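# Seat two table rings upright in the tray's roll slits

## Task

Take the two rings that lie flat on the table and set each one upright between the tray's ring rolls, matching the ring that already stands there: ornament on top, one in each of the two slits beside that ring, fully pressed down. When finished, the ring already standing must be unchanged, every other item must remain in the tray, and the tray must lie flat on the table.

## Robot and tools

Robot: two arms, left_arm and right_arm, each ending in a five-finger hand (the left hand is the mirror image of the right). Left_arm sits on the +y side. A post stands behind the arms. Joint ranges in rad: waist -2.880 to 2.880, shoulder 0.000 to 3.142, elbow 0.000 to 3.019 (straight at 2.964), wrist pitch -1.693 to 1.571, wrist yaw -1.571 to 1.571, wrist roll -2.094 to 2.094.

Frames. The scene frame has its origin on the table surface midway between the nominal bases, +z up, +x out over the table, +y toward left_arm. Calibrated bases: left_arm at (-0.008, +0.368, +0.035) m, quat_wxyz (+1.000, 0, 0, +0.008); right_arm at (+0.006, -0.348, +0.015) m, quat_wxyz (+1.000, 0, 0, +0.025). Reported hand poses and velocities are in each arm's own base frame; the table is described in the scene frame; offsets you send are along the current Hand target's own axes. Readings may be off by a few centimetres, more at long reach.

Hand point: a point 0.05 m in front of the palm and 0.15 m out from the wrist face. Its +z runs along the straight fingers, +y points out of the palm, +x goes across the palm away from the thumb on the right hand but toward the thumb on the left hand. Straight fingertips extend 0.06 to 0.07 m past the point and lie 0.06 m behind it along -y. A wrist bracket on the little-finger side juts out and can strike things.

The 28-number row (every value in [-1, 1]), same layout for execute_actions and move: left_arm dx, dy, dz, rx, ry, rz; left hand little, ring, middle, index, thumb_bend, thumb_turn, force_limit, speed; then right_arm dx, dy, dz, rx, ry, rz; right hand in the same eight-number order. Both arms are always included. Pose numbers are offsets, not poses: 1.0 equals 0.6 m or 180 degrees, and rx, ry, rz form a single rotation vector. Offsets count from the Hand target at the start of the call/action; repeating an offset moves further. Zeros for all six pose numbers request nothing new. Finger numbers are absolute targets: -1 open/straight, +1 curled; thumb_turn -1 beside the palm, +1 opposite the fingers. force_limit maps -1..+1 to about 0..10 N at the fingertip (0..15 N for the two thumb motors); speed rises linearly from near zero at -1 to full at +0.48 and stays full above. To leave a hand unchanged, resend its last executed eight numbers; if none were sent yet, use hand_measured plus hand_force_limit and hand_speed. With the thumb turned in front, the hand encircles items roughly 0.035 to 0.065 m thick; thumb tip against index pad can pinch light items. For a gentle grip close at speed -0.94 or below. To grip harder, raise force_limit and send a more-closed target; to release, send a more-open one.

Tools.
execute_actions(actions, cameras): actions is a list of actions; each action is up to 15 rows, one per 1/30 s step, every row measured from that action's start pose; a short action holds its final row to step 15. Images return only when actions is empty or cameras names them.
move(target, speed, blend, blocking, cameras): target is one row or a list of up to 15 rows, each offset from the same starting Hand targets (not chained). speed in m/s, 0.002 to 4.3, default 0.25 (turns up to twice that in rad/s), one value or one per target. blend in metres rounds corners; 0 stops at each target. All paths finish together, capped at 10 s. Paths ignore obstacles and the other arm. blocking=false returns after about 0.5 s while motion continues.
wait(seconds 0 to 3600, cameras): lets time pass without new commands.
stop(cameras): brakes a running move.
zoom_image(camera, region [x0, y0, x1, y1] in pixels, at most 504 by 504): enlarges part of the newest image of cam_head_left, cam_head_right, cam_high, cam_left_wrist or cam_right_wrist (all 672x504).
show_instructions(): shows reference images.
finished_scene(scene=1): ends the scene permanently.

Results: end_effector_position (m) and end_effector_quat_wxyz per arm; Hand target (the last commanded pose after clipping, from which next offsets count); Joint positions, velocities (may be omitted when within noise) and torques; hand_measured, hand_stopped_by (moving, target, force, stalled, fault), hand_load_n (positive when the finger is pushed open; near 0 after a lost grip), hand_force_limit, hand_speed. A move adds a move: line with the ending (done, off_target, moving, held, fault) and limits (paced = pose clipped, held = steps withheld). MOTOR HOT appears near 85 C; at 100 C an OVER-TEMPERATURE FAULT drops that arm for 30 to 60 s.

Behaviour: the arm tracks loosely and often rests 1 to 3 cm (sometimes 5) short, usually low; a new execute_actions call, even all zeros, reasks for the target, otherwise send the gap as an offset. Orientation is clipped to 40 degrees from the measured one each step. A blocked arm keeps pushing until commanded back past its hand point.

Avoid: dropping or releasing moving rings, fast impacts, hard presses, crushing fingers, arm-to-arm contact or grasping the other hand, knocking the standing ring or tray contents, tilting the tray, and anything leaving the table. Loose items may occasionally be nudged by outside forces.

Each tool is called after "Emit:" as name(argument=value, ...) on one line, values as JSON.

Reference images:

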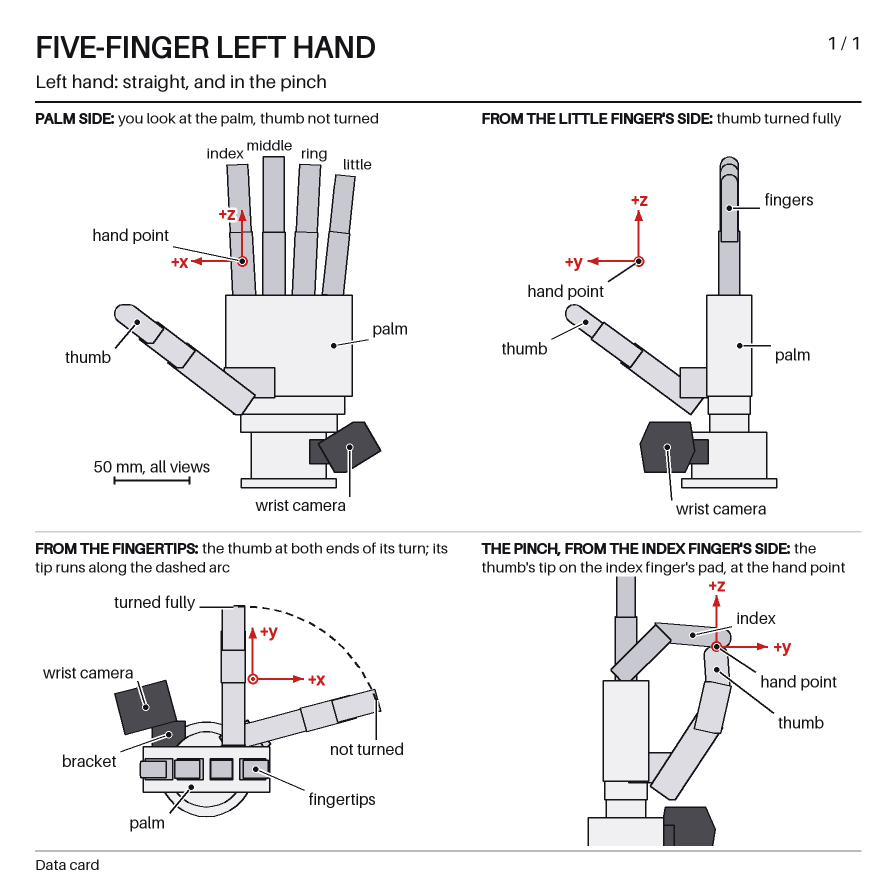

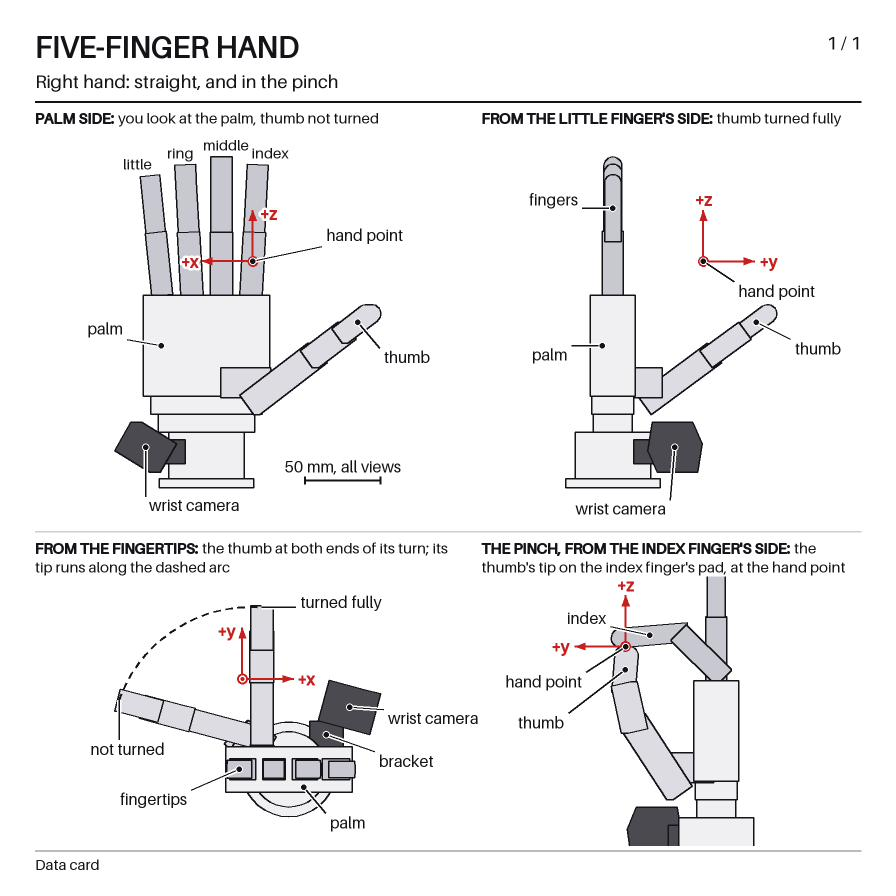

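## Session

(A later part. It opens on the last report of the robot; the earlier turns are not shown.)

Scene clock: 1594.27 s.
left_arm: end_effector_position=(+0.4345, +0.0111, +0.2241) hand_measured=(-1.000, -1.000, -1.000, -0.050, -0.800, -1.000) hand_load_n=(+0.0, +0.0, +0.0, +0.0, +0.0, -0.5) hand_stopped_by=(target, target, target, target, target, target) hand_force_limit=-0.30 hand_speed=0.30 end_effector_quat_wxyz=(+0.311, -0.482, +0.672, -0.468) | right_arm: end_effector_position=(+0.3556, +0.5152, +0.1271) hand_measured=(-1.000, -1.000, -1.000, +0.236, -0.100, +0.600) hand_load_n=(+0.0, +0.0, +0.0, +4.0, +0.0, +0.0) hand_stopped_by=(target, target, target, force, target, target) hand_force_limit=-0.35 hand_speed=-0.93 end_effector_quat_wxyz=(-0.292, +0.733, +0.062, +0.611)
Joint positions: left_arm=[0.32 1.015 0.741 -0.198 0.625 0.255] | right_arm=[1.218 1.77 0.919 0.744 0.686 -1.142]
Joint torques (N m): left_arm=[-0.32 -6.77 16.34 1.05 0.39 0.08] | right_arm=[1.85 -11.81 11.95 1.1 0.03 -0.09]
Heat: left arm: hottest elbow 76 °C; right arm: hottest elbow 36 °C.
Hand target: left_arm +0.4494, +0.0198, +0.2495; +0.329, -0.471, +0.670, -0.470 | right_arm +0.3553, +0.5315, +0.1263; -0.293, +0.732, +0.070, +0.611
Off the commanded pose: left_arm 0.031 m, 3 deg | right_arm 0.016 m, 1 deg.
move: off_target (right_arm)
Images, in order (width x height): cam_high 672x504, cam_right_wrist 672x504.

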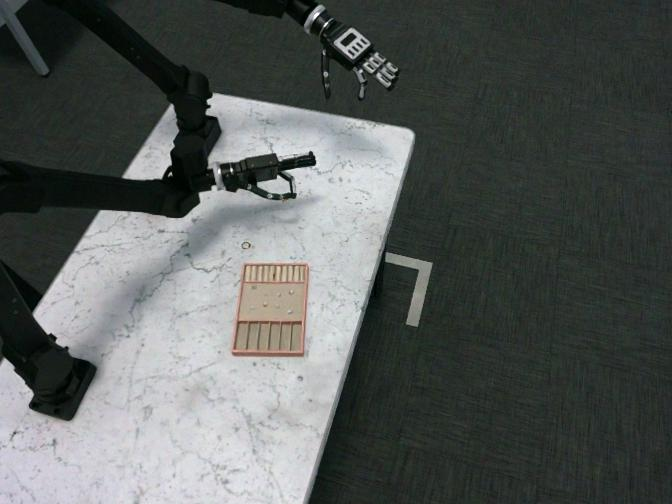

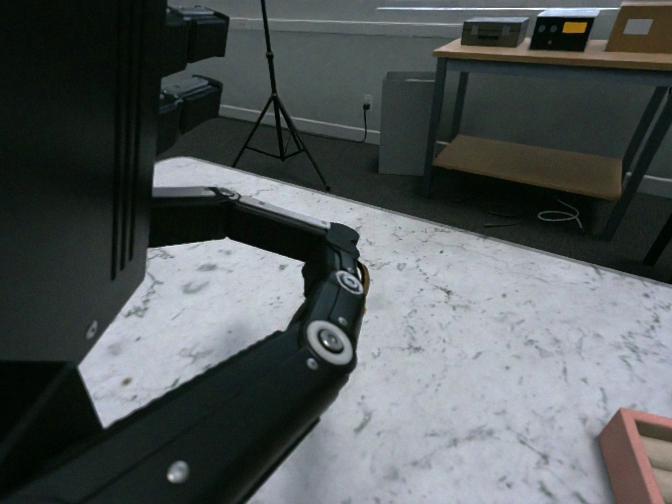

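Emit:
move(target=[0,0,0,0,0,0,-1,-1,-1,-0.05,-0.8,-1,-0.3,0.3,-0.1403,0.0515,0.0122,0,0,0,-1,-1,-1,0.36,-0.1,0.6,-0.35,-0.93], speed=0.08, cameras=["cam_right_wrist"])

Emit:
zoom_image(camera="cam_right_wrist", region=[300, 200, 440, 320])

Scene clock: 1598.53 s.
left_arm: end_effector_position=(+0.4345, +0.0111, +0.2241) hand_measured=(-1.000, -1.000, -1.000, -0.050, -0.800, -1.000) hand_load_n=(+0.0, +0.0, +0.0, +0.5, +0.0, -0.5) hand_stopped_by=(target, target, target, target, target, target) hand_force_limit=-0.30 hand_speed=0.30 end_effector_quat_wxyz=(+0.311, -0.482, +0.672, -0.468) | right_arm: end_effector_position=(+0.3575, +0.5202, +0.0398) hand_measured=(-1.000, -1.000, -1.000, +0.236, -0.100, +0.600) hand_load_n=(+0.0, +0.0, +0.0, +4.0, +0.0, +0.0) hand_stopped_by=(target, target, target, force, target, target) hand_force_limit=-0.35 hand_speed=-0.93 end_effector_quat_wxyz=(-0.288, +0.736, +0.065, +0.610)
Joint positions: left_arm=[0.32 1.015 0.741 -0.198 0.625 0.255] | right_arm=[1.218 1.985 0.92 0.948 0.686 -1.143]
Joint torques (N m): left_arm=[-0.26 -6.95 16.51 1.31 0.36 0.06] | right_arm=[1.38 -13.8 8.65 1.87 0.05 -0.07]
Heat: left arm: hottest elbow 76 °C; right arm: hottest elbow 36 °C.
Hand target: left_arm +0.4494, +0.0198, +0.2495; +0.329, -0.471, +0.670, -0.470 | right_arm +0.3553, +0.5315, +0.0365; -0.293, +0.732, +0.070, +0.611
Off the commanded pose: left_arm 0.031 m, 3 deg | right_arm 0.012 m, 1 deg.
move: off_target (right_arm)

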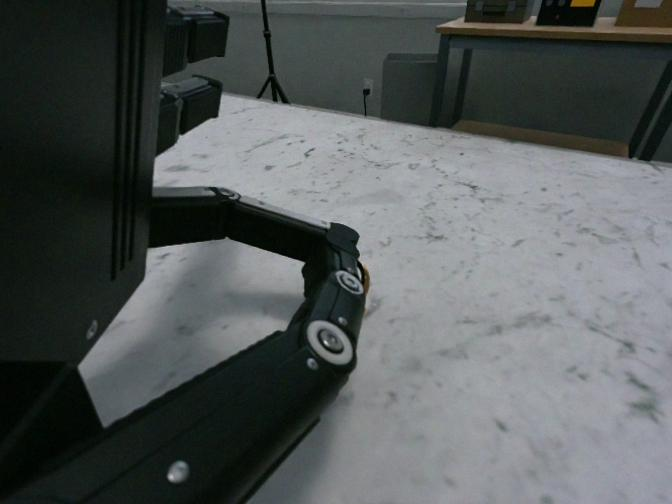

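Scaled by 3.600.

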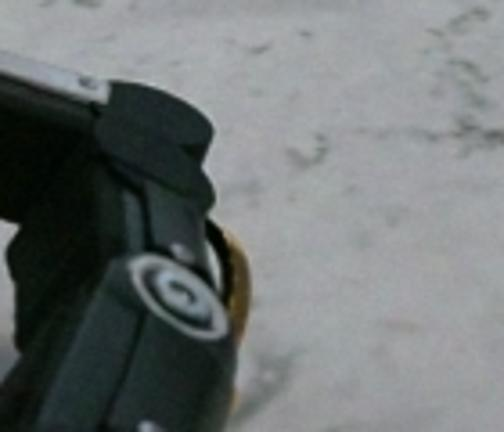

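Emit:
move(target=[0,0,0,0,0,0,-1,-1,-1,-0.05,-0.8,-1,-0.3,0.3,-0.0202,0.0074,0.0018,0,0,0,-1,-1,-1,0.36,-0.1,0.6,-0.35,-0.93], speed=0.04, cameras=["cam_right_wrist"])

Emit:
zoom_image(camera="cam_right_wrist", region=[300, 200, 440, 320])

Scene clock: 1602.03 s.
left_arm: end_effector_position=(+0.4345, +0.0111, +0.2241) hand_measured=(-1.000, -1.000, -1.000, -0.050, -0.800, -1.000) hand_load_n=(+0.0, -0.5, +0.0, +0.0, +0.0, -0.5) hand_stopped_by=(target, target, target, target, target, target) hand_force_limit=-0.30 hand_speed=0.30 end_effector_quat_wxyz=(+0.311, -0.482, +0.672, -0.468) | right_arm: end_effector_position=(+0.3573, +0.5195, +0.0269) hand_measured=(-1.000, -1.000, -1.000, +0.236, -0.100, +0.600) hand_load_n=(+0.0, +0.0, +0.0, +3.5, +0.0, +0.0) hand_stopped_by=(target, target, target, force, target, target) hand_force_limit=-0.35 hand_speed=-0.93 end_effector_quat_wxyz=(-0.288, +0.736, +0.065, +0.610)
Joint positions: left_arm=[0.32 1.015 0.741 -0.198 0.625 0.255] | right_arm=[1.218 2.016 0.92 0.979 0.686 -1.143]
Joint torques (N m): left_arm=[-0.26 -7.3 16.24 1.07 0.34 0.07] | right_arm=[1.38 -13.63 8.55 1.7 0.09 -0.11]
Heat: left arm: hottest elbow 76 °C; right arm: hottest elbow 36 °C.
Hand target: left_arm +0.4494, +0.0198, +0.2495; +0.329, -0.471, +0.670, -0.470 | right_arm +0.3553, +0.5315, +0.0235; -0.293, +0.732, +0.070, +0.611
Off the commanded pose: left_arm 0.031 m, 3 deg | right_arm 0.013 m, 1 deg.
move: off_target (right_arm)

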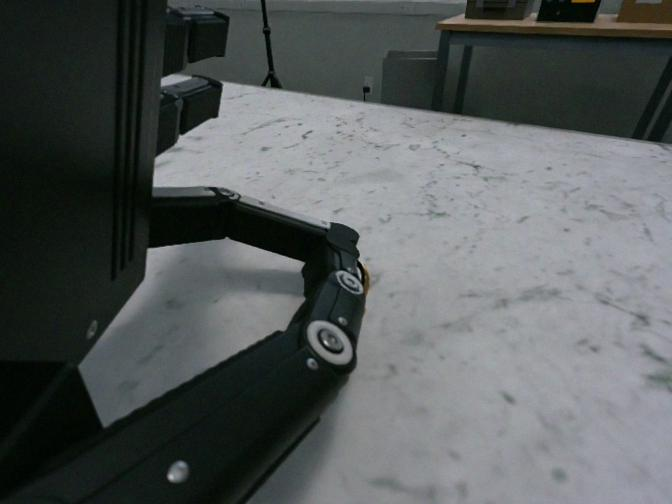

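Scaled by 3.600.

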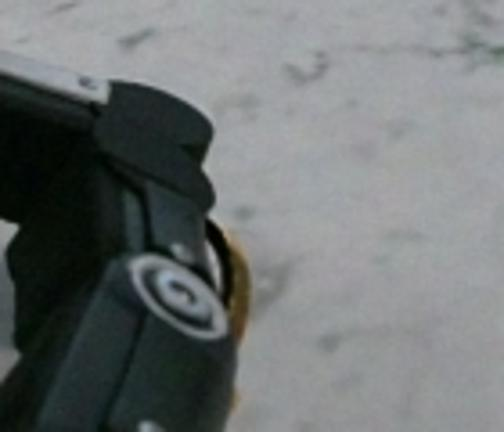

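Emit:
move(target=[0,0,0,0,0,0,-1,-1,-1,-0.05,-0.8,-1,-0.3,0.3,-0.0109,0.004,0.0009,0,0,0,-1,-1,-1,0.36,-0.1,0.6,-0.35,-0.93], speed=0.03, cameras=["cam_right_wrist"])

Emit:
zoom_image(camera="cam_right_wrist", region=[300, 200, 440, 320])

Scene clock: 1605.03 s.
left_arm: end_effector_position=(+0.4345, +0.0111, +0.2241) hand_measured=(-1.000, -1.000, -1.000, -0.050, -0.800, -1.000) hand_load_n=(+0.0, +0.0, +0.0, +0.0, +0.5, -0.5) hand_stopped_by=(target, target, target, target, target, target) hand_force_limit=-0.30 hand_speed=0.30 end_effector_quat_wxyz=(+0.311, -0.482, +0.672, -0.468) | right_arm: end_effector_position=(+0.3571, +0.5190, +0.0207) hand_measured=(-1.000, -1.000, -1.000, +0.236, -0.100, +0.600) hand_load_n=(+0.0, +0.0, +0.0, +4.0, -0.5, +0.0) hand_stopped_by=(target, target, target, force, target, target) hand_force_limit=-0.35 hand_speed=-0.93 end_effector_quat_wxyz=(-0.288, +0.736, +0.065, +0.610)
Joint positions: left_arm=[0.32 1.015 0.741 -0.198 0.625 0.255] | right_arm=[1.218 2.032 0.92 0.995 0.686 -1.143]
Joint torques (N m): left_arm=[0.03 -7.47 16.35 1.11 0.32 0.01] | right_arm=[1.49 -13.8 8.57 1.89 0.06 -0.11]
Heat: left arm: hottest elbow 76 °C; right arm: hottest elbow 36 °C.
Hand target: left_arm +0.4494, +0.0198, +0.2495; +0.329, -0.471, +0.670, -0.470 | right_arm +0.3553, +0.5315, +0.0165; -0.293, +0.732, +0.070, +0.611
Off the commanded pose: left_arm 0.031 m, 3 deg | right_arm 0.013 m, 1 deg.
move: off_target (right_arm)

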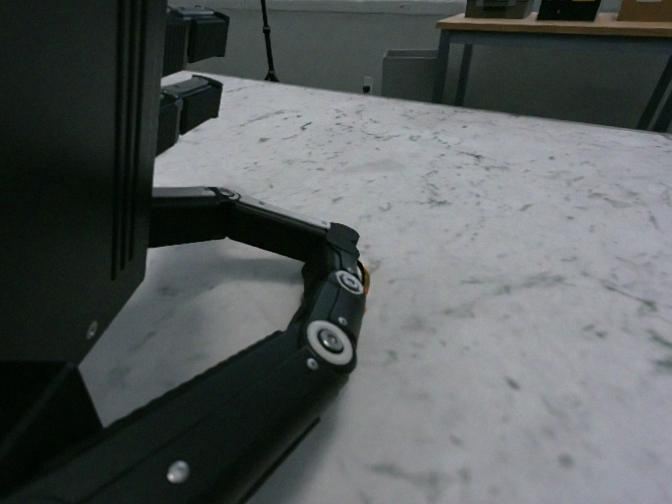

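Scaled by 3.600.

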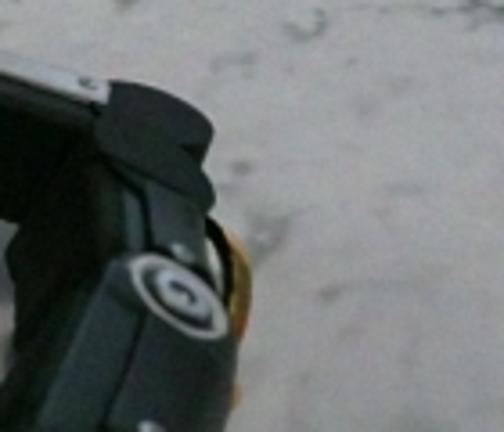

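Emit:
move(target=[0,0,0,0,0,0,-1,-1,-1,-0.05,-0.8,-1,-0.3,0.3,-0.0078,0.0029,0.0007,0,0,0,-1,-1,-1,0.36,-0.1,0.6,-0.35,-0.93], speed=0.03, cameras=["cam_right_wrist"])

Emit:
zoom_image(camera="cam_right_wrist", region=[300, 200, 440, 320])

Scene clock: 1607.60 s.
left_arm: end_effector_position=(+0.4345, +0.0111, +0.2241) hand_measured=(-1.000, -1.000, -1.000, -0.050, -0.800, -1.000) hand_load_n=(+0.0, +0.0, +0.0, +0.0, +0.0, +0.0) hand_stopped_by=(target, target, target, target, target, target) hand_force_limit=-0.30 hand_speed=0.30 end_effector_quat_wxyz=(+0.311, -0.482, +0.672, -0.468) | right_arm: end_effector_position=(+0.3573, +0.5193, +0.0197) hand_measured=(-1.000, -1.000, -1.000, +0.236, -0.100, +0.600) hand_load_n=(+0.0, +0.0, +0.0, +3.5, +0.0, +0.0) hand_stopped_by=(target, target, target, force, target, target) hand_force_limit=-0.35 hand_speed=-0.93 end_effector_quat_wxyz=(-0.290, +0.734, +0.064, +0.611)
Joint positions: left_arm=[0.32 1.015 0.741 -0.198 0.625 0.255] | right_arm=[1.218 2.039 0.92 1.009 0.686 -1.145]
Joint torques (N m): left_arm=[0.5 -6.95 16.43 0.96 0.34 0.09] | right_arm=[1.32 -13.27 8.64 1.58 0.06 -0.05]
Heat: left arm: hottest elbow 77 °C; right arm: hottest elbow 36 °C.
Hand target: left_arm +0.4494, +0.0198, +0.2495; +0.329, -0.471, +0.670, -0.470 | right_arm +0.3553, +0.5315, +0.0114; -0.293, +0.732, +0.070, +0.611
Off the commanded pose: left_arm 0.031 m, 3 deg | right_arm 0.015 m, 1 deg.
move: off_target (right_arm)

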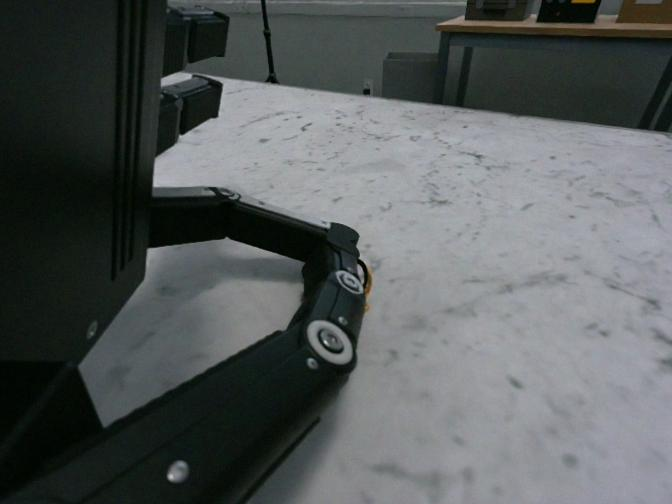

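Scaled by 3.600.

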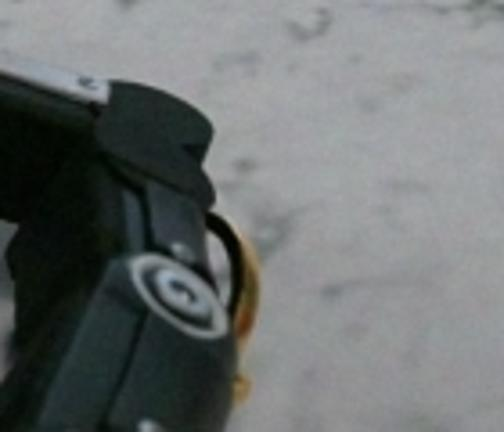

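Emit:
move(target=[0,0,0,0,0,0,-1,-1,-1,-0.05,-0.8,-1,-0.3,0.3,-0.0078,0.0029,0.0007,0,0,0,-1,-1,-1,0.36,-0.1,0.6,-0.35,-0.93], speed=0.03, cameras=["cam_right_wrist"])

Emit:
zoom_image(camera="cam_right_wrist", region=[300, 200, 440, 320])

Scene clock: 1610.03 s.
left_arm: end_effector_position=(+0.4345, +0.0111, +0.2241) hand_measured=(-1.000, -1.000, -1.000, -0.050, -0.800, -1.000) hand_load_n=(+0.0, +0.0, +0.0, +0.0, +0.0, +0.0) hand_stopped_by=(target, target, target, target, target, target) hand_force_limit=-0.30 hand_speed=0.30 end_effector_quat_wxyz=(+0.311, -0.482, +0.672, -0.468) | right_arm: end_effector_position=(+0.3578, +0.5207, +0.0167) hand_measured=(-1.000, -1.000, -1.000, +0.236, -0.100, +0.600) hand_load_n=(+0.0, +0.0, +0.0, +3.0, +0.0, +0.0) hand_stopped_by=(target, target, target, force, target, target) hand_force_limit=-0.35 hand_speed=-0.93 end_effector_quat_wxyz=(-0.291, +0.733, +0.064, +0.612)
Joint positions: left_arm=[0.32 1.015 0.741 -0.198 0.625 0.255] | right_arm=[1.218 2.051 0.924 1.021 0.685 -1.148]
Joint torques (N m): left_arm=[-0.38 -6.65 16.25 1.16 0.38 0.07] | right_arm=[1.44 -13.22 8.17 1.7 0.08 -0.08]
Heat: left arm: hottest elbow 77 °C; right arm: hottest elbow 36 °C.
Hand target: left_arm +0.4494, +0.0198, +0.2495; +0.329, -0.471, +0.670, -0.470 | right_arm +0.3554, +0.5314, +0.0065; -0.293, +0.732, +0.070, +0.611
Off the commanded pose: left_arm 0.031 m, 3 deg | right_arm 0.015 m, 1 deg.
move: off_target (right_arm)

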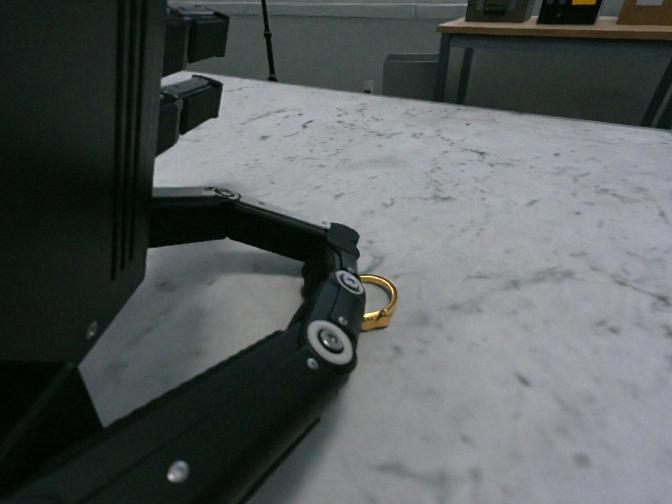

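Scaled by 3.600.

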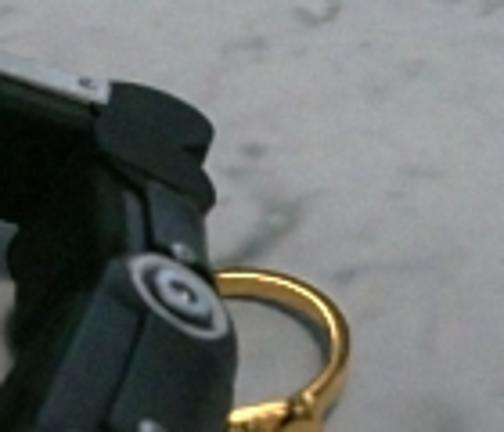

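Emit:
move(target=[[0,0,0,0,0,0,-1,-1,-1,-0.05,-0.8,-1,-0.3,0.3,0,0,0,0,0,0,-1,-1,-1,-0.1,-0.1,0.6,-0.4,-0.3],[0,0,0,0,0,0,-1,-1,-1,-0.05,-0.8,-1,-0.3,0.3,0.0936,-0.0343,-0.0081,0,0,0,-1,-1,-1,-0.1,-0.1,0.6,-0.4,0],[0,0,0,0,0,0,-1,-1,-1,-0.05,-0.8,-1,-0.3,0.3,0.0936,-0.0343,-0.0081,0,0,0,-1,-1,-1,-0.12,-0.8,1,-0.4,0]], speed=0.06, cameras=["cam_right_wrist","cam_high"])

Emit:
zoom_image(camera="cam_high", region=[225, 180, 325, 290])

Scene clock: 1618.37 s.
left_arm: end_effector_position=(+0.4345, +0.0111, +0.2241) hand_measured=(-1.000, -1.000, -1.000, -0.050, -0.800, -1.000) hand_load_n=(+0.0, +0.0, +0.0, +0.0, +0.0, +0.0) hand_stopped_by=(target, target, target, target, target, target) hand_force_limit=-0.30 hand_speed=0.30 end_effector_quat_wxyz=(+0.311, -0.482, +0.672, -0.468) | right_arm: end_effector_position=(+0.3582, +0.5215, +0.0580) hand_measured=(-1.000, -1.000, -1.000, -0.120, -0.800, +1.000) hand_load_n=(+0.0, +0.0, +0.0, +0.0, +0.0, +0.5) hand_stopped_by=(target, target, target, target, target, target) hand_force_limit=-0.40 hand_speed=0.00 end_effector_quat_wxyz=(-0.285, +0.736, +0.068, +0.610)
Joint positions: left_arm=[0.32 1.015 0.741 -0.198 0.625 0.255] | right_arm=[1.218 1.941 0.924 0.898 0.685 -1.15]
Joint torques (N m): left_arm=[-0.73 -6.65 16.27 1.1 0.38 0.07] | right_arm=[1.38 -16.21 8.39 1.01 0.07 -0.07]
Heat: left arm: hottest elbow 77 °C; right arm: hottest elbow 36 °C.
Hand target: left_arm +0.4494, +0.0198, +0.2495; +0.329, -0.471, +0.670, -0.470 | right_arm +0.3554, +0.5314, +0.0665; -0.293, +0.732, +0.070, +0.611
Off the commanded pose: left_arm 0.031 m, 3 deg | right_arm 0.013 m, 1 deg.
move: off_target (right_arm); target 2's new numbers were sent with right_arm's hand 0.013 m and 1 deg from that target; target 3's new numbers were sent with right_arm's hand 0.013 m and 1 deg from that target
Images, in order (width x height): cam_high 672x504, cam_right_wrist 672x504.

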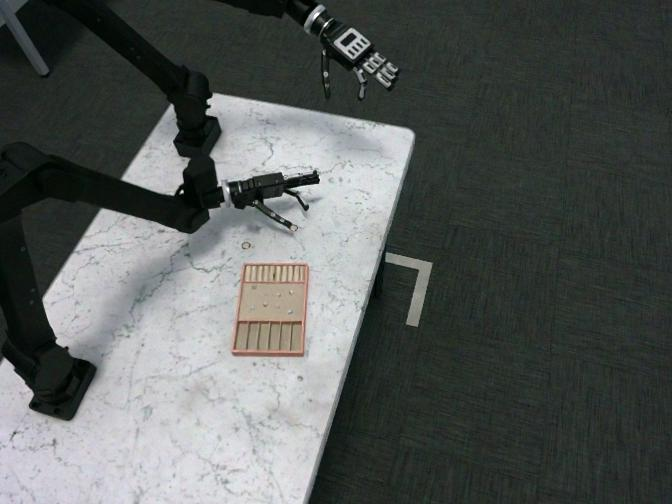

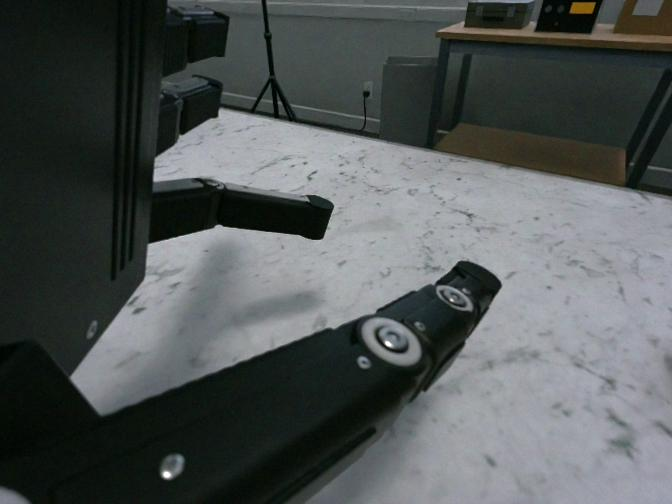

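Scaled by 4.582.

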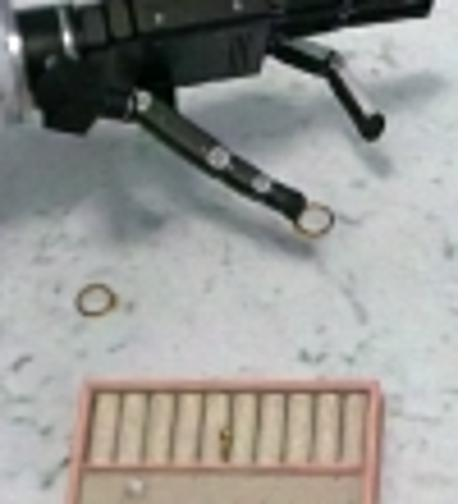

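Emit:
move(target=[[0,0,0,0,0,0,-1,-1,-1,-0.05,-0.8,-1,-0.3,0.3,0.2202,-0.0352,-0.0438,0,0,0,-1,-1,-1,-0.12,-0.8,1,-0.4,0],[0,0,0,0,0,0,-1,-1,-1,-0.05,-0.8,-1,-0.3,0.3,0.4812,0.5135,-0.4047,-0.1403,0.0515,0.0122,-1,-1,-1,-0.12,-0.8,1,-0.4,0]], speed=[0.12,0.2], blend=[0.02,0], cameras=["cam_high","cam_head_right"])

Emit:
zoom_image(camera="cam_high", region=[235, 210, 315, 290])

Scene clock: 1629.83 s.
left_arm: end_effector_position=(+0.4345, +0.0111, +0.2241) hand_measured=(-1.000, -1.000, -1.000, -0.050, -0.800, -1.000) hand_load_n=(+0.0, +0.0, +0.0, +0.0, +0.0, +0.0) hand_stopped_by=(target, target, target, target, target, target) hand_force_limit=-0.30 hand_speed=0.30 end_effector_quat_wxyz=(+0.311, -0.482, +0.672, -0.468) | right_arm: end_effector_position=(+0.3618, +0.0869, +0.2566) hand_measured=(-1.000, -1.000, -1.000, -0.120, -0.800, +1.000) hand_load_n=(+0.0, +0.0, +0.0, +0.0, +0.0, +0.5) hand_stopped_by=(target, target, target, target, target, target) hand_force_limit=-0.40 hand_speed=0.00 end_effector_quat_wxyz=(-0.152, +0.724, -0.105, +0.665)
Joint positions: left_arm=[0.32 1.015 0.741 -0.198 0.625 0.255] | right_arm=[0.607 0.64 0.417 0.142 0.525 -1.162]
Joint torques (N m): left_arm=[-0.79 -6.89 16.58 1.05 0.38 0.1] | right_arm=[0.03 -0.97 11.07 1.06 0.05 -0.07]
Heat: left arm: hottest elbow 77 °C; right arm: hottest elbow 36 °C.
Hand target: left_arm +0.4494, +0.0198, +0.2495; +0.329, -0.471, +0.670, -0.470 | right_arm +0.3601, +0.0805, +0.2506; -0.142, +0.728, -0.103, +0.663
Off the commanded pose: left_arm 0.031 m, 3 deg | right_arm 0.009 m, 1 deg.
move: done
Images, in order (width x height): cam_head_right 672x504, cam_high 672x504.

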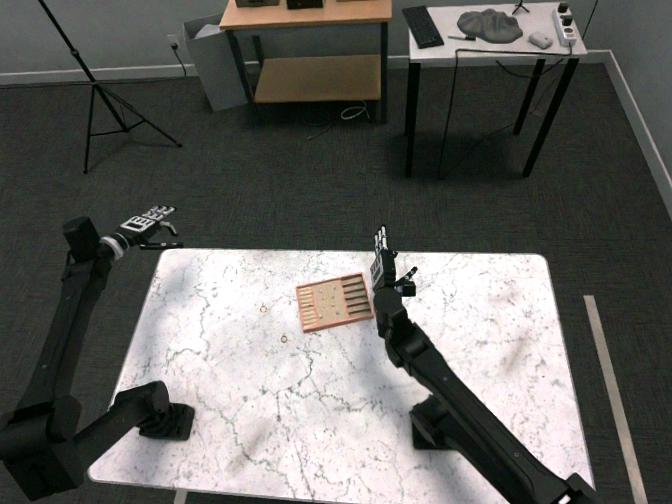

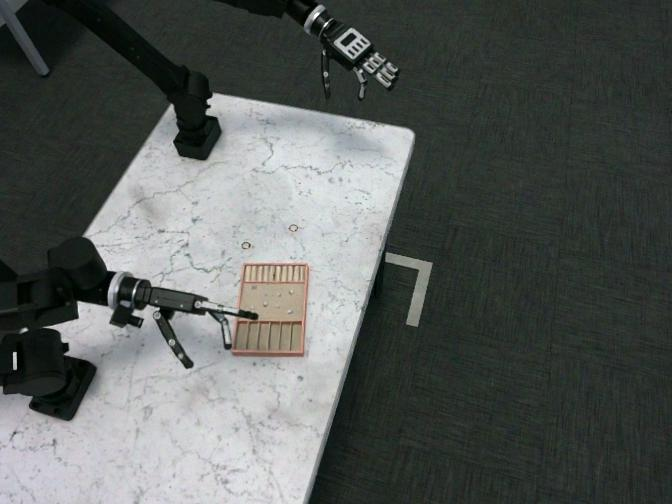

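Scaled by 6.300.

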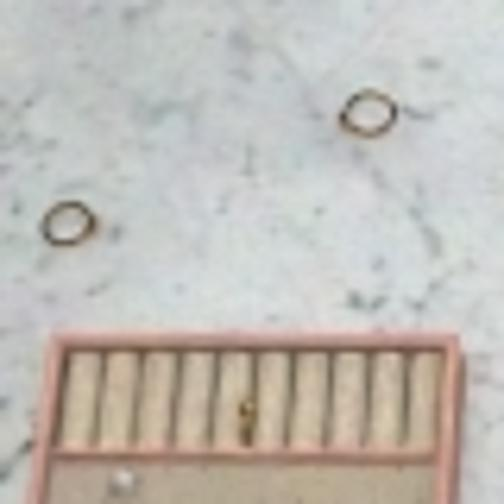

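Emit:
move(target=[[0.4408,0.218,0.0338,0.0751,-0.0697,0.4404,-1,-1,-1,-0.12,-0.8,1,-0.3,0.3,0,0,0,0,0,0,-1,-1,-1,-0.12,-0.8,1,-0.4,0],[0.4407,0.3512,0.0822,0.0751,-0.0697,0.4404,-1,-1,-1,-0.12,-0.8,1,-0.3,0.3,0,0,0,0,0,0,-1,-1,-1,-0.12,-0.8,1,-0.4,0]], speed=[0.2,0.1], cameras=["cam_left_wrist","cam_high"])

Scene clock: 1639.73 s.
left_arm: end_effector_position=(+0.3357, -0.2148, +0.0343) hand_measured=(-1.000, -1.000, -1.000, -0.120, -0.800, +1.000) hand_load_n=(+0.0, +0.0, +0.0, +0.0, +0.0, +0.5) hand_stopped_by=(target, target, target, target, target, target) hand_force_limit=-0.30 hand_speed=0.30 end_effector_quat_wxyz=(+0.663, +0.053, +0.727, -0.169) | right_arm: end_effector_position=(+0.3618, +0.0869, +0.2566) hand_measured=(-1.000, -1.000, -1.000, -0.120, -0.800, +1.000) hand_load_n=(+0.0, +0.0, +0.0, +0.0, +0.0, +0.5) hand_stopped_by=(target, target, target, target, target, target) hand_force_limit=-0.40 hand_speed=0.00 end_effector_quat_wxyz=(-0.152, +0.724, -0.104, +0.665)
Joint positions: left_arm=[-0.979 1.854 0.231 1.542 -0.655 1.343] | right_arm=[0.607 0.64 0.417 0.142 0.524 -1.163]
Joint torques (N m): left_arm=[-1.79 -9.7 2.24 2.51 -0.07 0.1] | right_arm=[-0.09 -0.85 11.19 1.02 0.04 -0.11]
Heat: left arm: hottest elbow 74 °C; right arm: hottest elbow 38 °C.
Hand target: left_arm +0.3354, -0.2202, +0.0347; +0.667, +0.057, +0.723, -0.172 | right_arm +0.3601, +0.0806, +0.2506; -0.142, +0.728, -0.103, +0.663
Off the commanded pose: left_arm 0.006 m, 1 deg | right_arm 0.009 m, 1 deg.
joint sent to its limit (left arm) — joint 4 (wrist pitch), upper limit. The joint targets still meet the commanded pose.
move: done
Images, in order (width x height): cam_high 672x504, cam_left_wrist 672x504.

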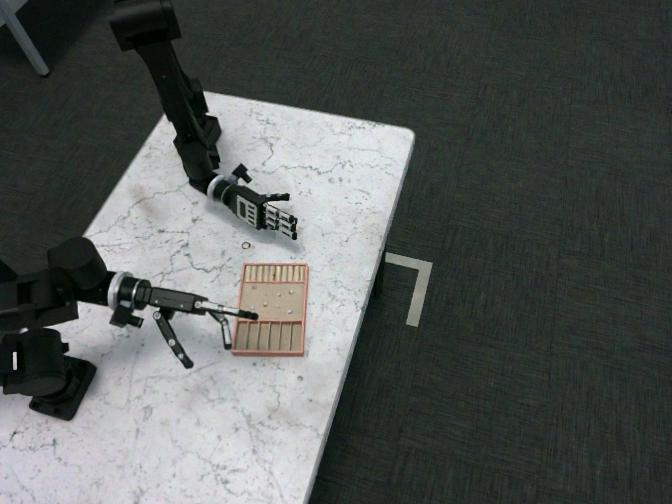

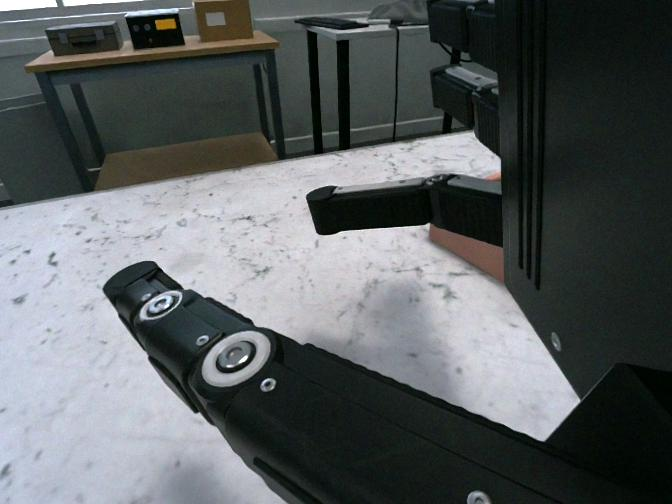

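Emit:
move(target=[0.0569,0.01,0.003,0,0,0,-1,-1,-1,-0.12,-0.8,1,-0.3,0.3,0,0,0,0,0,0,-1,-1,-1,-0.12,-0.8,1,-0.4,0], speed=0.08, cameras=["cam_left_wrist","cam_high"])

Emit:
zoom_image(camera="cam_high", region=[255, 190, 325, 250])

Scene clock: 1643.27 s.
left_arm: end_effector_position=(+0.3350, -0.2136, +0.0005) hand_measured=(-1.000, -1.000, -1.000, -0.120, -0.800, +1.000) hand_load_n=(+0.0, +0.0, +0.0, +0.0, +0.5, +0.5) hand_stopped_by=(target, target, target, target, target, target) hand_force_limit=-0.30 hand_speed=0.30 end_effector_quat_wxyz=(+0.643, +0.058, +0.748, -0.152) | right_arm: end_effector_position=(+0.3618, +0.0869, +0.2566) hand_measured=(-1.000, -1.000, -1.000, -0.120, -0.800, +1.000) hand_load_n=(+0.0, +0.0, +0.0, +0.0, +0.0, +0.0) hand_stopped_by=(target, target, target, target, target, target) hand_force_limit=-0.40 hand_speed=0.00 end_effector_quat_wxyz=(-0.152, +0.724, -0.104, +0.665)
Joint positions: left_arm=[-0.979 1.96 0.257 1.542 -0.664 1.316] | right_arm=[0.607 0.64 0.417 0.142 0.524 -1.163]
Joint torques (N m): left_arm=[-2.02 -11.16 1.7 2.06 -0.16 -0.12] | right_arm=[-0.09 -1.26 11.22 1.02 0.02 -0.12]
Heat: left arm: hottest elbow 71 °C; right arm: hottest elbow 38 °C.
Hand target: left_arm +0.3353, -0.2202, -0.0002; +0.666, +0.058, +0.723, -0.172 | right_arm +0.3601, +0.0806, +0.2506; -0.142, +0.728, -0.103, +0.663
Off the commanded pose: left_arm 0.007 m, 5 deg | right_arm 0.009 m, 1 deg.
joint sent to its limit (left arm) — joint 4 (wrist pitch), upper limit. The joint targets are off in orientation, not in position.
move: off_target (left_arm)
Images, in order (width x height): cam_high 672x504, cam_left_wrist 672x504.

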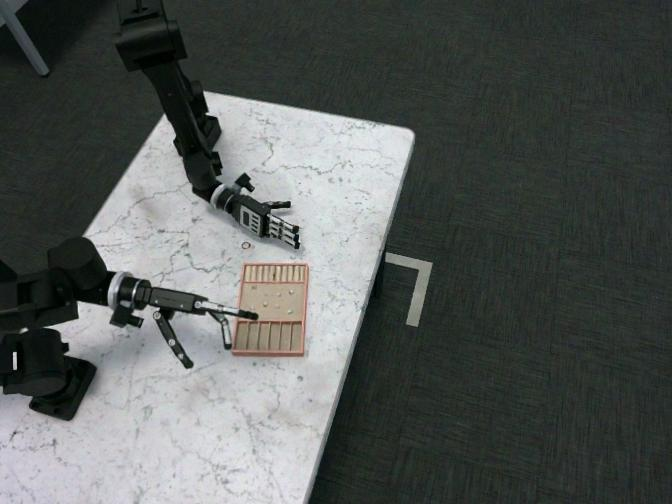

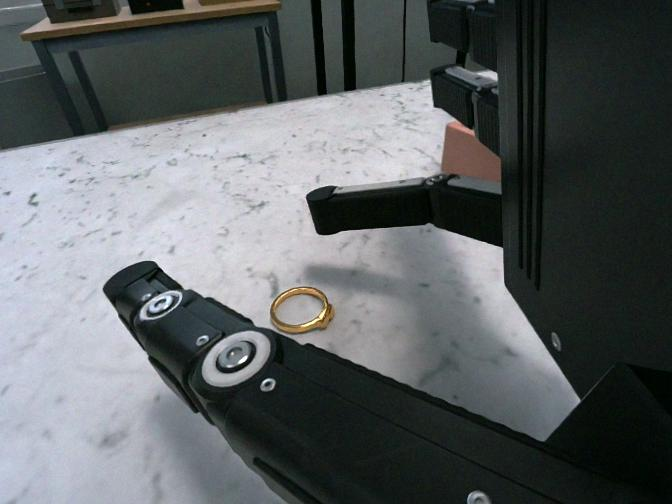

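Scaled by 7.200.

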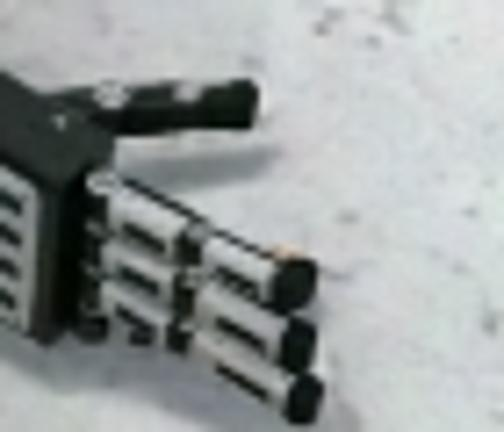

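Emit:
move(target=[[-0.0317,-0.0055,-0.025,0,0,0,-1,-1,-1,-0.12,-0.8,1,-0.3,0.3,0,0,0,0,0,0,-1,-1,-1,-0.12,-0.8,1,-0.4,0],[0.0377,0.0068,-0.0213,0,0,0,-1,-1,-1,-0.12,-0.8,1,-0.3,0.3,0,0,0,0,0,0,-1,-1,-1,-0.12,-0.8,1,-0.4,0]], speed=0.06, cameras=["cam_left_wrist"])

Emit:
zoom_image(camera="cam_left_wrist", region=[200, 160, 400, 320])

Scene clock: 1651.90 s.
left_arm: end_effector_position=(+0.3240, -0.2113, -0.0191) hand_measured=(-1.000, -1.000, -1.000, -0.120, -0.800, +1.000) hand_load_n=(+0.0, +0.0, +0.0, +0.0, +0.0, +0.5) hand_stopped_by=(target, target, target, target, target, target) hand_force_limit=-0.30 hand_speed=0.30 end_effector_quat_wxyz=(+0.632, +0.050, +0.760, -0.145) | right_arm: end_effector_position=(+0.3618, +0.0869, +0.2566) hand_measured=(-1.000, -1.000, -1.000, -0.120, -0.800, +1.000) hand_load_n=(-0.5, +0.5, +0.0, +0.0, +0.0, +0.0) hand_stopped_by=(target, target, target, target, target, target) hand_force_limit=-0.40 hand_speed=0.00 end_effector_quat_wxyz=(-0.152, +0.724, -0.104, +0.665)
Joint positions: left_arm=[-1.012 2.018 0.259 1.547 -0.71 1.27] | right_arm=[0.607 0.64 0.417 0.142 0.524 -1.163]
Joint torques (N m): left_arm=[-1.49 -9.64 0.58 1.89 -0.11 -0.07] | right_arm=[-0.44 -0.85 11.15 1.03 0.02 -0.1]
Heat: left arm: hottest elbow 65 °C; right arm: hottest elbow 39 °C.
Hand target: left_arm +0.3221, -0.2156, -0.0224; +0.666, +0.058, +0.723, -0.172 | right_arm +0.3601, +0.0806, +0.2506; -0.142, +0.728, -0.103, +0.663
Off the commanded pose: left_arm 0.006 m, 7 deg | right_arm 0.009 m, 1 deg.
joint sent to its limit (left arm) — joint 4 (wrist pitch), upper limit. The joint targets are off in orientation, not in position.
move: off_target (left_arm)

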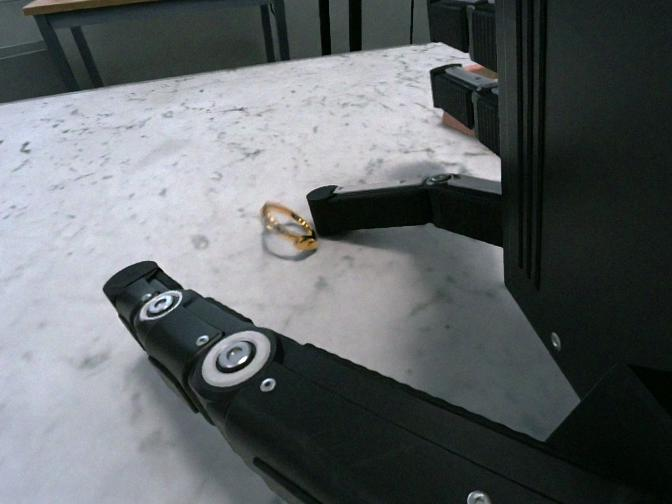

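Scaled by 2.520.

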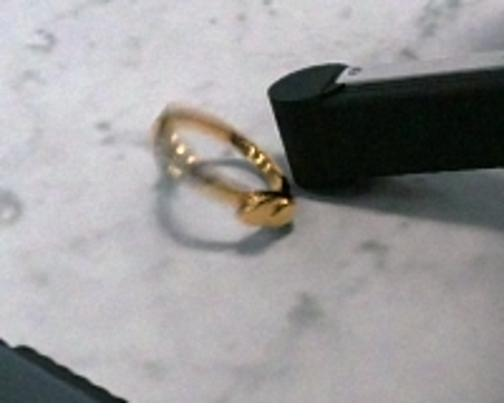

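Emit:
move(target=[-0.0328,-0.0058,-0.0017,0,0,0,-1,-1,-1,-0.12,-0.8,1,-0.3,0.3,0,0,0,0,0,0,-1,-1,-1,-0.12,-0.8,1,-0.4,0], speed=0.04, cameras=["cam_left_wrist"])

Emit:
zoom_image(camera="cam_left_wrist", region=[200, 160, 400, 320])

Scene clock: 1658.60 s.
left_arm: end_effector_position=(+0.3245, -0.2125, -0.0094) hand_measured=(-1.000, -1.000, -1.000, -0.120, -0.800, +1.000) hand_load_n=(+0.0, -0.5, +0.0, +0.0, +0.0, +0.0) hand_stopped_by=(target, target, target, target, target, target) hand_force_limit=-0.30 hand_speed=0.30 end_effector_quat_wxyz=(+0.637, +0.046, +0.754, -0.152) | right_arm: end_effector_position=(+0.3618, +0.0869, +0.2566) hand_measured=(-1.000, -1.000, -1.000, -0.120, -0.800, +1.000) hand_load_n=(+0.0, +0.0, +0.0, +0.0, +0.0, +0.5) hand_stopped_by=(target, target, target, target, target, target) hand_force_limit=-0.40 hand_speed=0.00 end_effector_quat_wxyz=(-0.152, +0.724, -0.104, +0.665)
Joint positions: left_arm=[-1.013 1.987 0.251 1.547 -0.709 1.274] | right_arm=[0.607 0.64 0.417 0.142 0.524 -1.163]
Joint torques (N m): left_arm=[-1.44 -13.16 -0.28 2.25 0.02 0.07] | right_arm=[-0.09 -0.73 11.21 1.06 0.04 -0.08]
Heat: left arm: hottest elbow 62 °C; right arm: hottest elbow 40 °C.
Hand target: left_arm +0.3222, -0.2157, -0.0024; +0.666, +0.057, +0.723, -0.172 | right_arm +0.3601, +0.0806, +0.2506; -0.142, +0.728, -0.103, +0.663
Off the commanded pose: left_arm 0.008 m, 6 deg | right_arm 0.009 m, 1 deg.
joint sent to its limit (left arm) — joint 4 (wrist pitch), upper limit. The joint targets are off in orientation, not in position.
move: off_target (left_arm)

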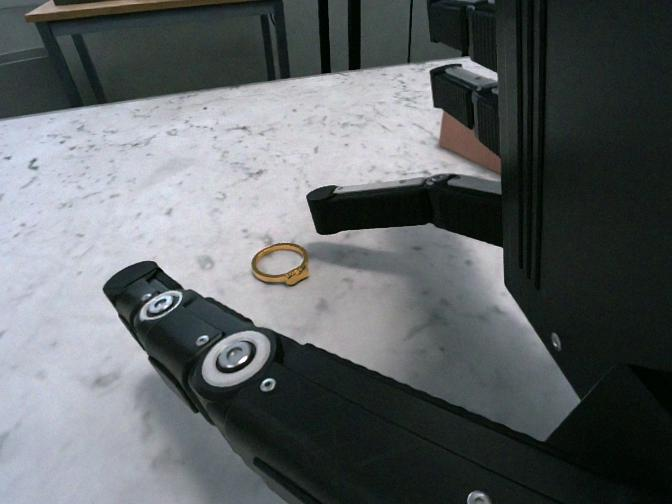

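Scaled by 2.520.

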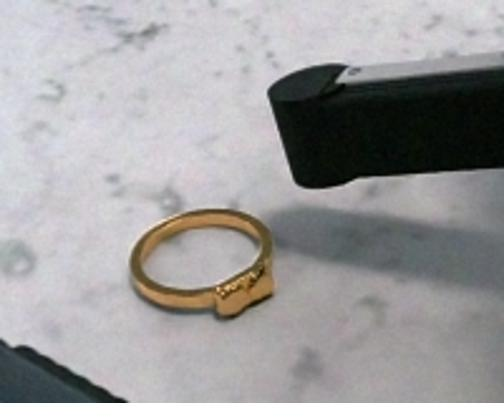

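Emit:
move(target=[[-0.0353,0.0047,0.0118,0,0,0,-1,-1,-1,-0.12,-0.8,1,-0.3,0.3,0,0,0,0,0,0,-1,-1,-1,-0.12,-0.8,1,-0.4,0],[0.0303,0.0163,0.0152,0,0,0,-1,-1,-1,-0.12,-0.8,1,-0.3,0.3,0,0,0,0,0,0,-1,-1,-1,-0.12,-0.8,1,-0.4,0]], speed=0.06, cameras=["cam_left_wrist"])

Emit:
zoom_image(camera="cam_left_wrist", region=[200, 160, 400, 320])

Scene clock: 1664.03 s.
left_arm: end_effector_position=(+0.3289, -0.2143, -0.0187) hand_measured=(-1.000, -1.000, -1.000, -0.120, -0.800, +1.000) hand_load_n=(+0.0, +0.0, +0.0, +0.0, +0.0, +0.5) hand_stopped_by=(target, target, target, target, target, target) hand_force_limit=-0.30 hand_speed=0.30 end_effector_quat_wxyz=(+0.630, +0.058, +0.760, -0.152) | right_arm: end_effector_position=(+0.3618, +0.0869, +0.2566) hand_measured=(-1.000, -1.000, -1.000, -0.120, -0.800, +1.000) hand_load_n=(+0.0, +0.0, +0.0, +0.0, +0.0, +0.5) hand_stopped_by=(target, target, target, target, target, target) hand_force_limit=-0.40 hand_speed=0.00 end_effector_quat_wxyz=(-0.152, +0.724, -0.104, +0.665)
Joint positions: left_arm=[-0.993 2.016 0.263 1.547 -0.67 1.282] | right_arm=[0.607 0.64 0.417 0.142 0.524 -1.163]
Joint torques (N m): left_arm=[0.21 -10.64 0.65 2.14 -0.16 -0.12] | right_arm=[-0.21 -0.79 11.18 1.1 0.01 -0.1]
Heat: left arm: hottest elbow 59 °C; right arm: hottest elbow 40 °C.
Hand target: left_arm +0.3319, -0.2122, -0.0223; +0.666, +0.058, +0.723, -0.172 | right_arm +0.3601, +0.0806, +0.2506; -0.142, +0.728, -0.103, +0.663
Off the commanded pose: left_arm 0.005 m, 6 deg | right_arm 0.009 m, 1 deg.
joint sent to its limit (left arm) — joint 4 (wrist pitch), upper limit. The joint targets are off in orientation, not in position.
move: off_target (left_arm)

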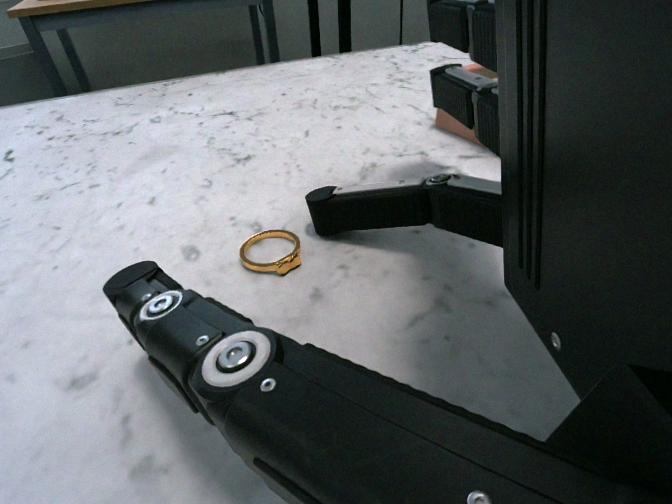

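Scaled by 2.520.

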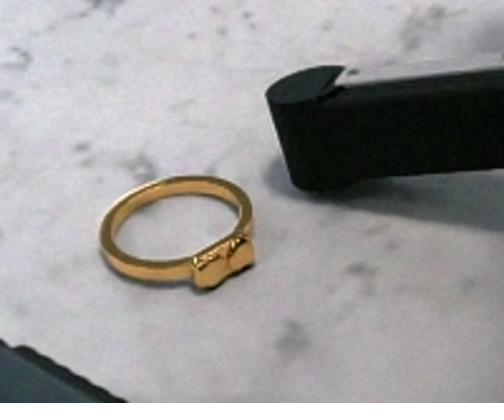

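Emit:
move(target=[[-0.0367,0.0135,0.0057,0,0,0,-1,-1,-1,-0.12,-0.8,1,-0.3,0.3,0,0,0,0,0,0,-1,-1,-1,-0.12,-0.8,1,-0.4,0],[-0.0038,0.0193,0.0073,0,0,0,-1,-1,-1,-0.12,-0.8,1,-0.3,0.3,0,0,0,0,0,0,-1,-1,-1,-0.12,-0.8,1,-0.4,0]], speed=0.06, cameras=["cam_left_wrist"])

Emit:
zoom_image(camera="cam_left_wrist", region=[200, 160, 400, 320])

Scene clock: 1669.17 s.
left_arm: end_effector_position=(+0.3368, -0.2048, -0.0186) hand_measured=(-1.000, -1.000, -1.000, -0.120, -0.800, +1.000) hand_load_n=(+0.0, +0.0, +0.0, -0.5, +0.0, +0.0) hand_stopped_by=(target, target, target, target, target, target) hand_force_limit=-0.30 hand_speed=0.30 end_effector_quat_wxyz=(+0.627, +0.057, +0.762, -0.152) | right_arm: end_effector_position=(+0.3618, +0.0869, +0.2566) hand_measured=(-1.000, -1.000, -1.000, -0.120, -0.800, +1.000) hand_load_n=(+0.0, +0.0, +0.0, +0.0, +0.0, +0.0) hand_stopped_by=(target, target, target, target, target, target) hand_force_limit=-0.40 hand_speed=0.00 end_effector_quat_wxyz=(-0.152, +0.724, -0.104, +0.665)
Joint positions: left_arm=[-0.944 2.01 0.254 1.549 -0.621 1.286] | right_arm=[0.607 0.64 0.417 0.142 0.524 -1.163]
Joint torques (N m): left_arm=[-0.73 -9.93 0.77 2.06 -0.1 -0.13] | right_arm=[-0.26 -0.62 11.1 1.03 0.01 -0.11]
Heat: left arm: hottest elbow 57 °C; right arm: hottest elbow 40 °C.
Hand target: left_arm +0.3399, -0.2024, -0.0224; +0.666, +0.058, +0.723, -0.172 | right_arm +0.3601, +0.0806, +0.2506; -0.142, +0.728, -0.103, +0.663
Off the commanded pose: left_arm 0.005 m, 7 deg | right_arm 0.009 m, 1 deg.
joint sent to its limit (left arm) — joint 4 (wrist pitch), upper limit. The joint targets are off in orientation, not in position.
move: off_target (left_arm)

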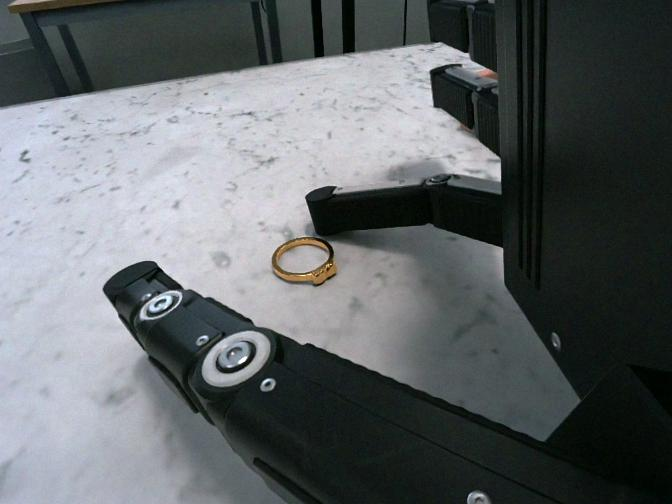

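Scaled by 2.520.

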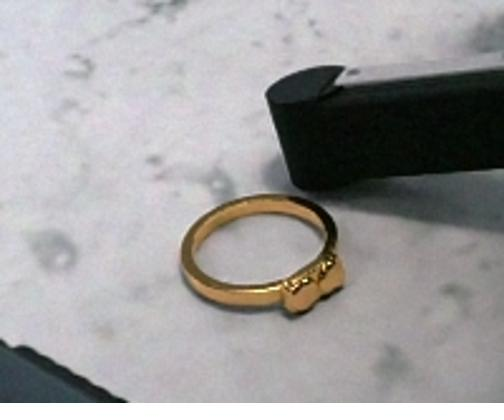

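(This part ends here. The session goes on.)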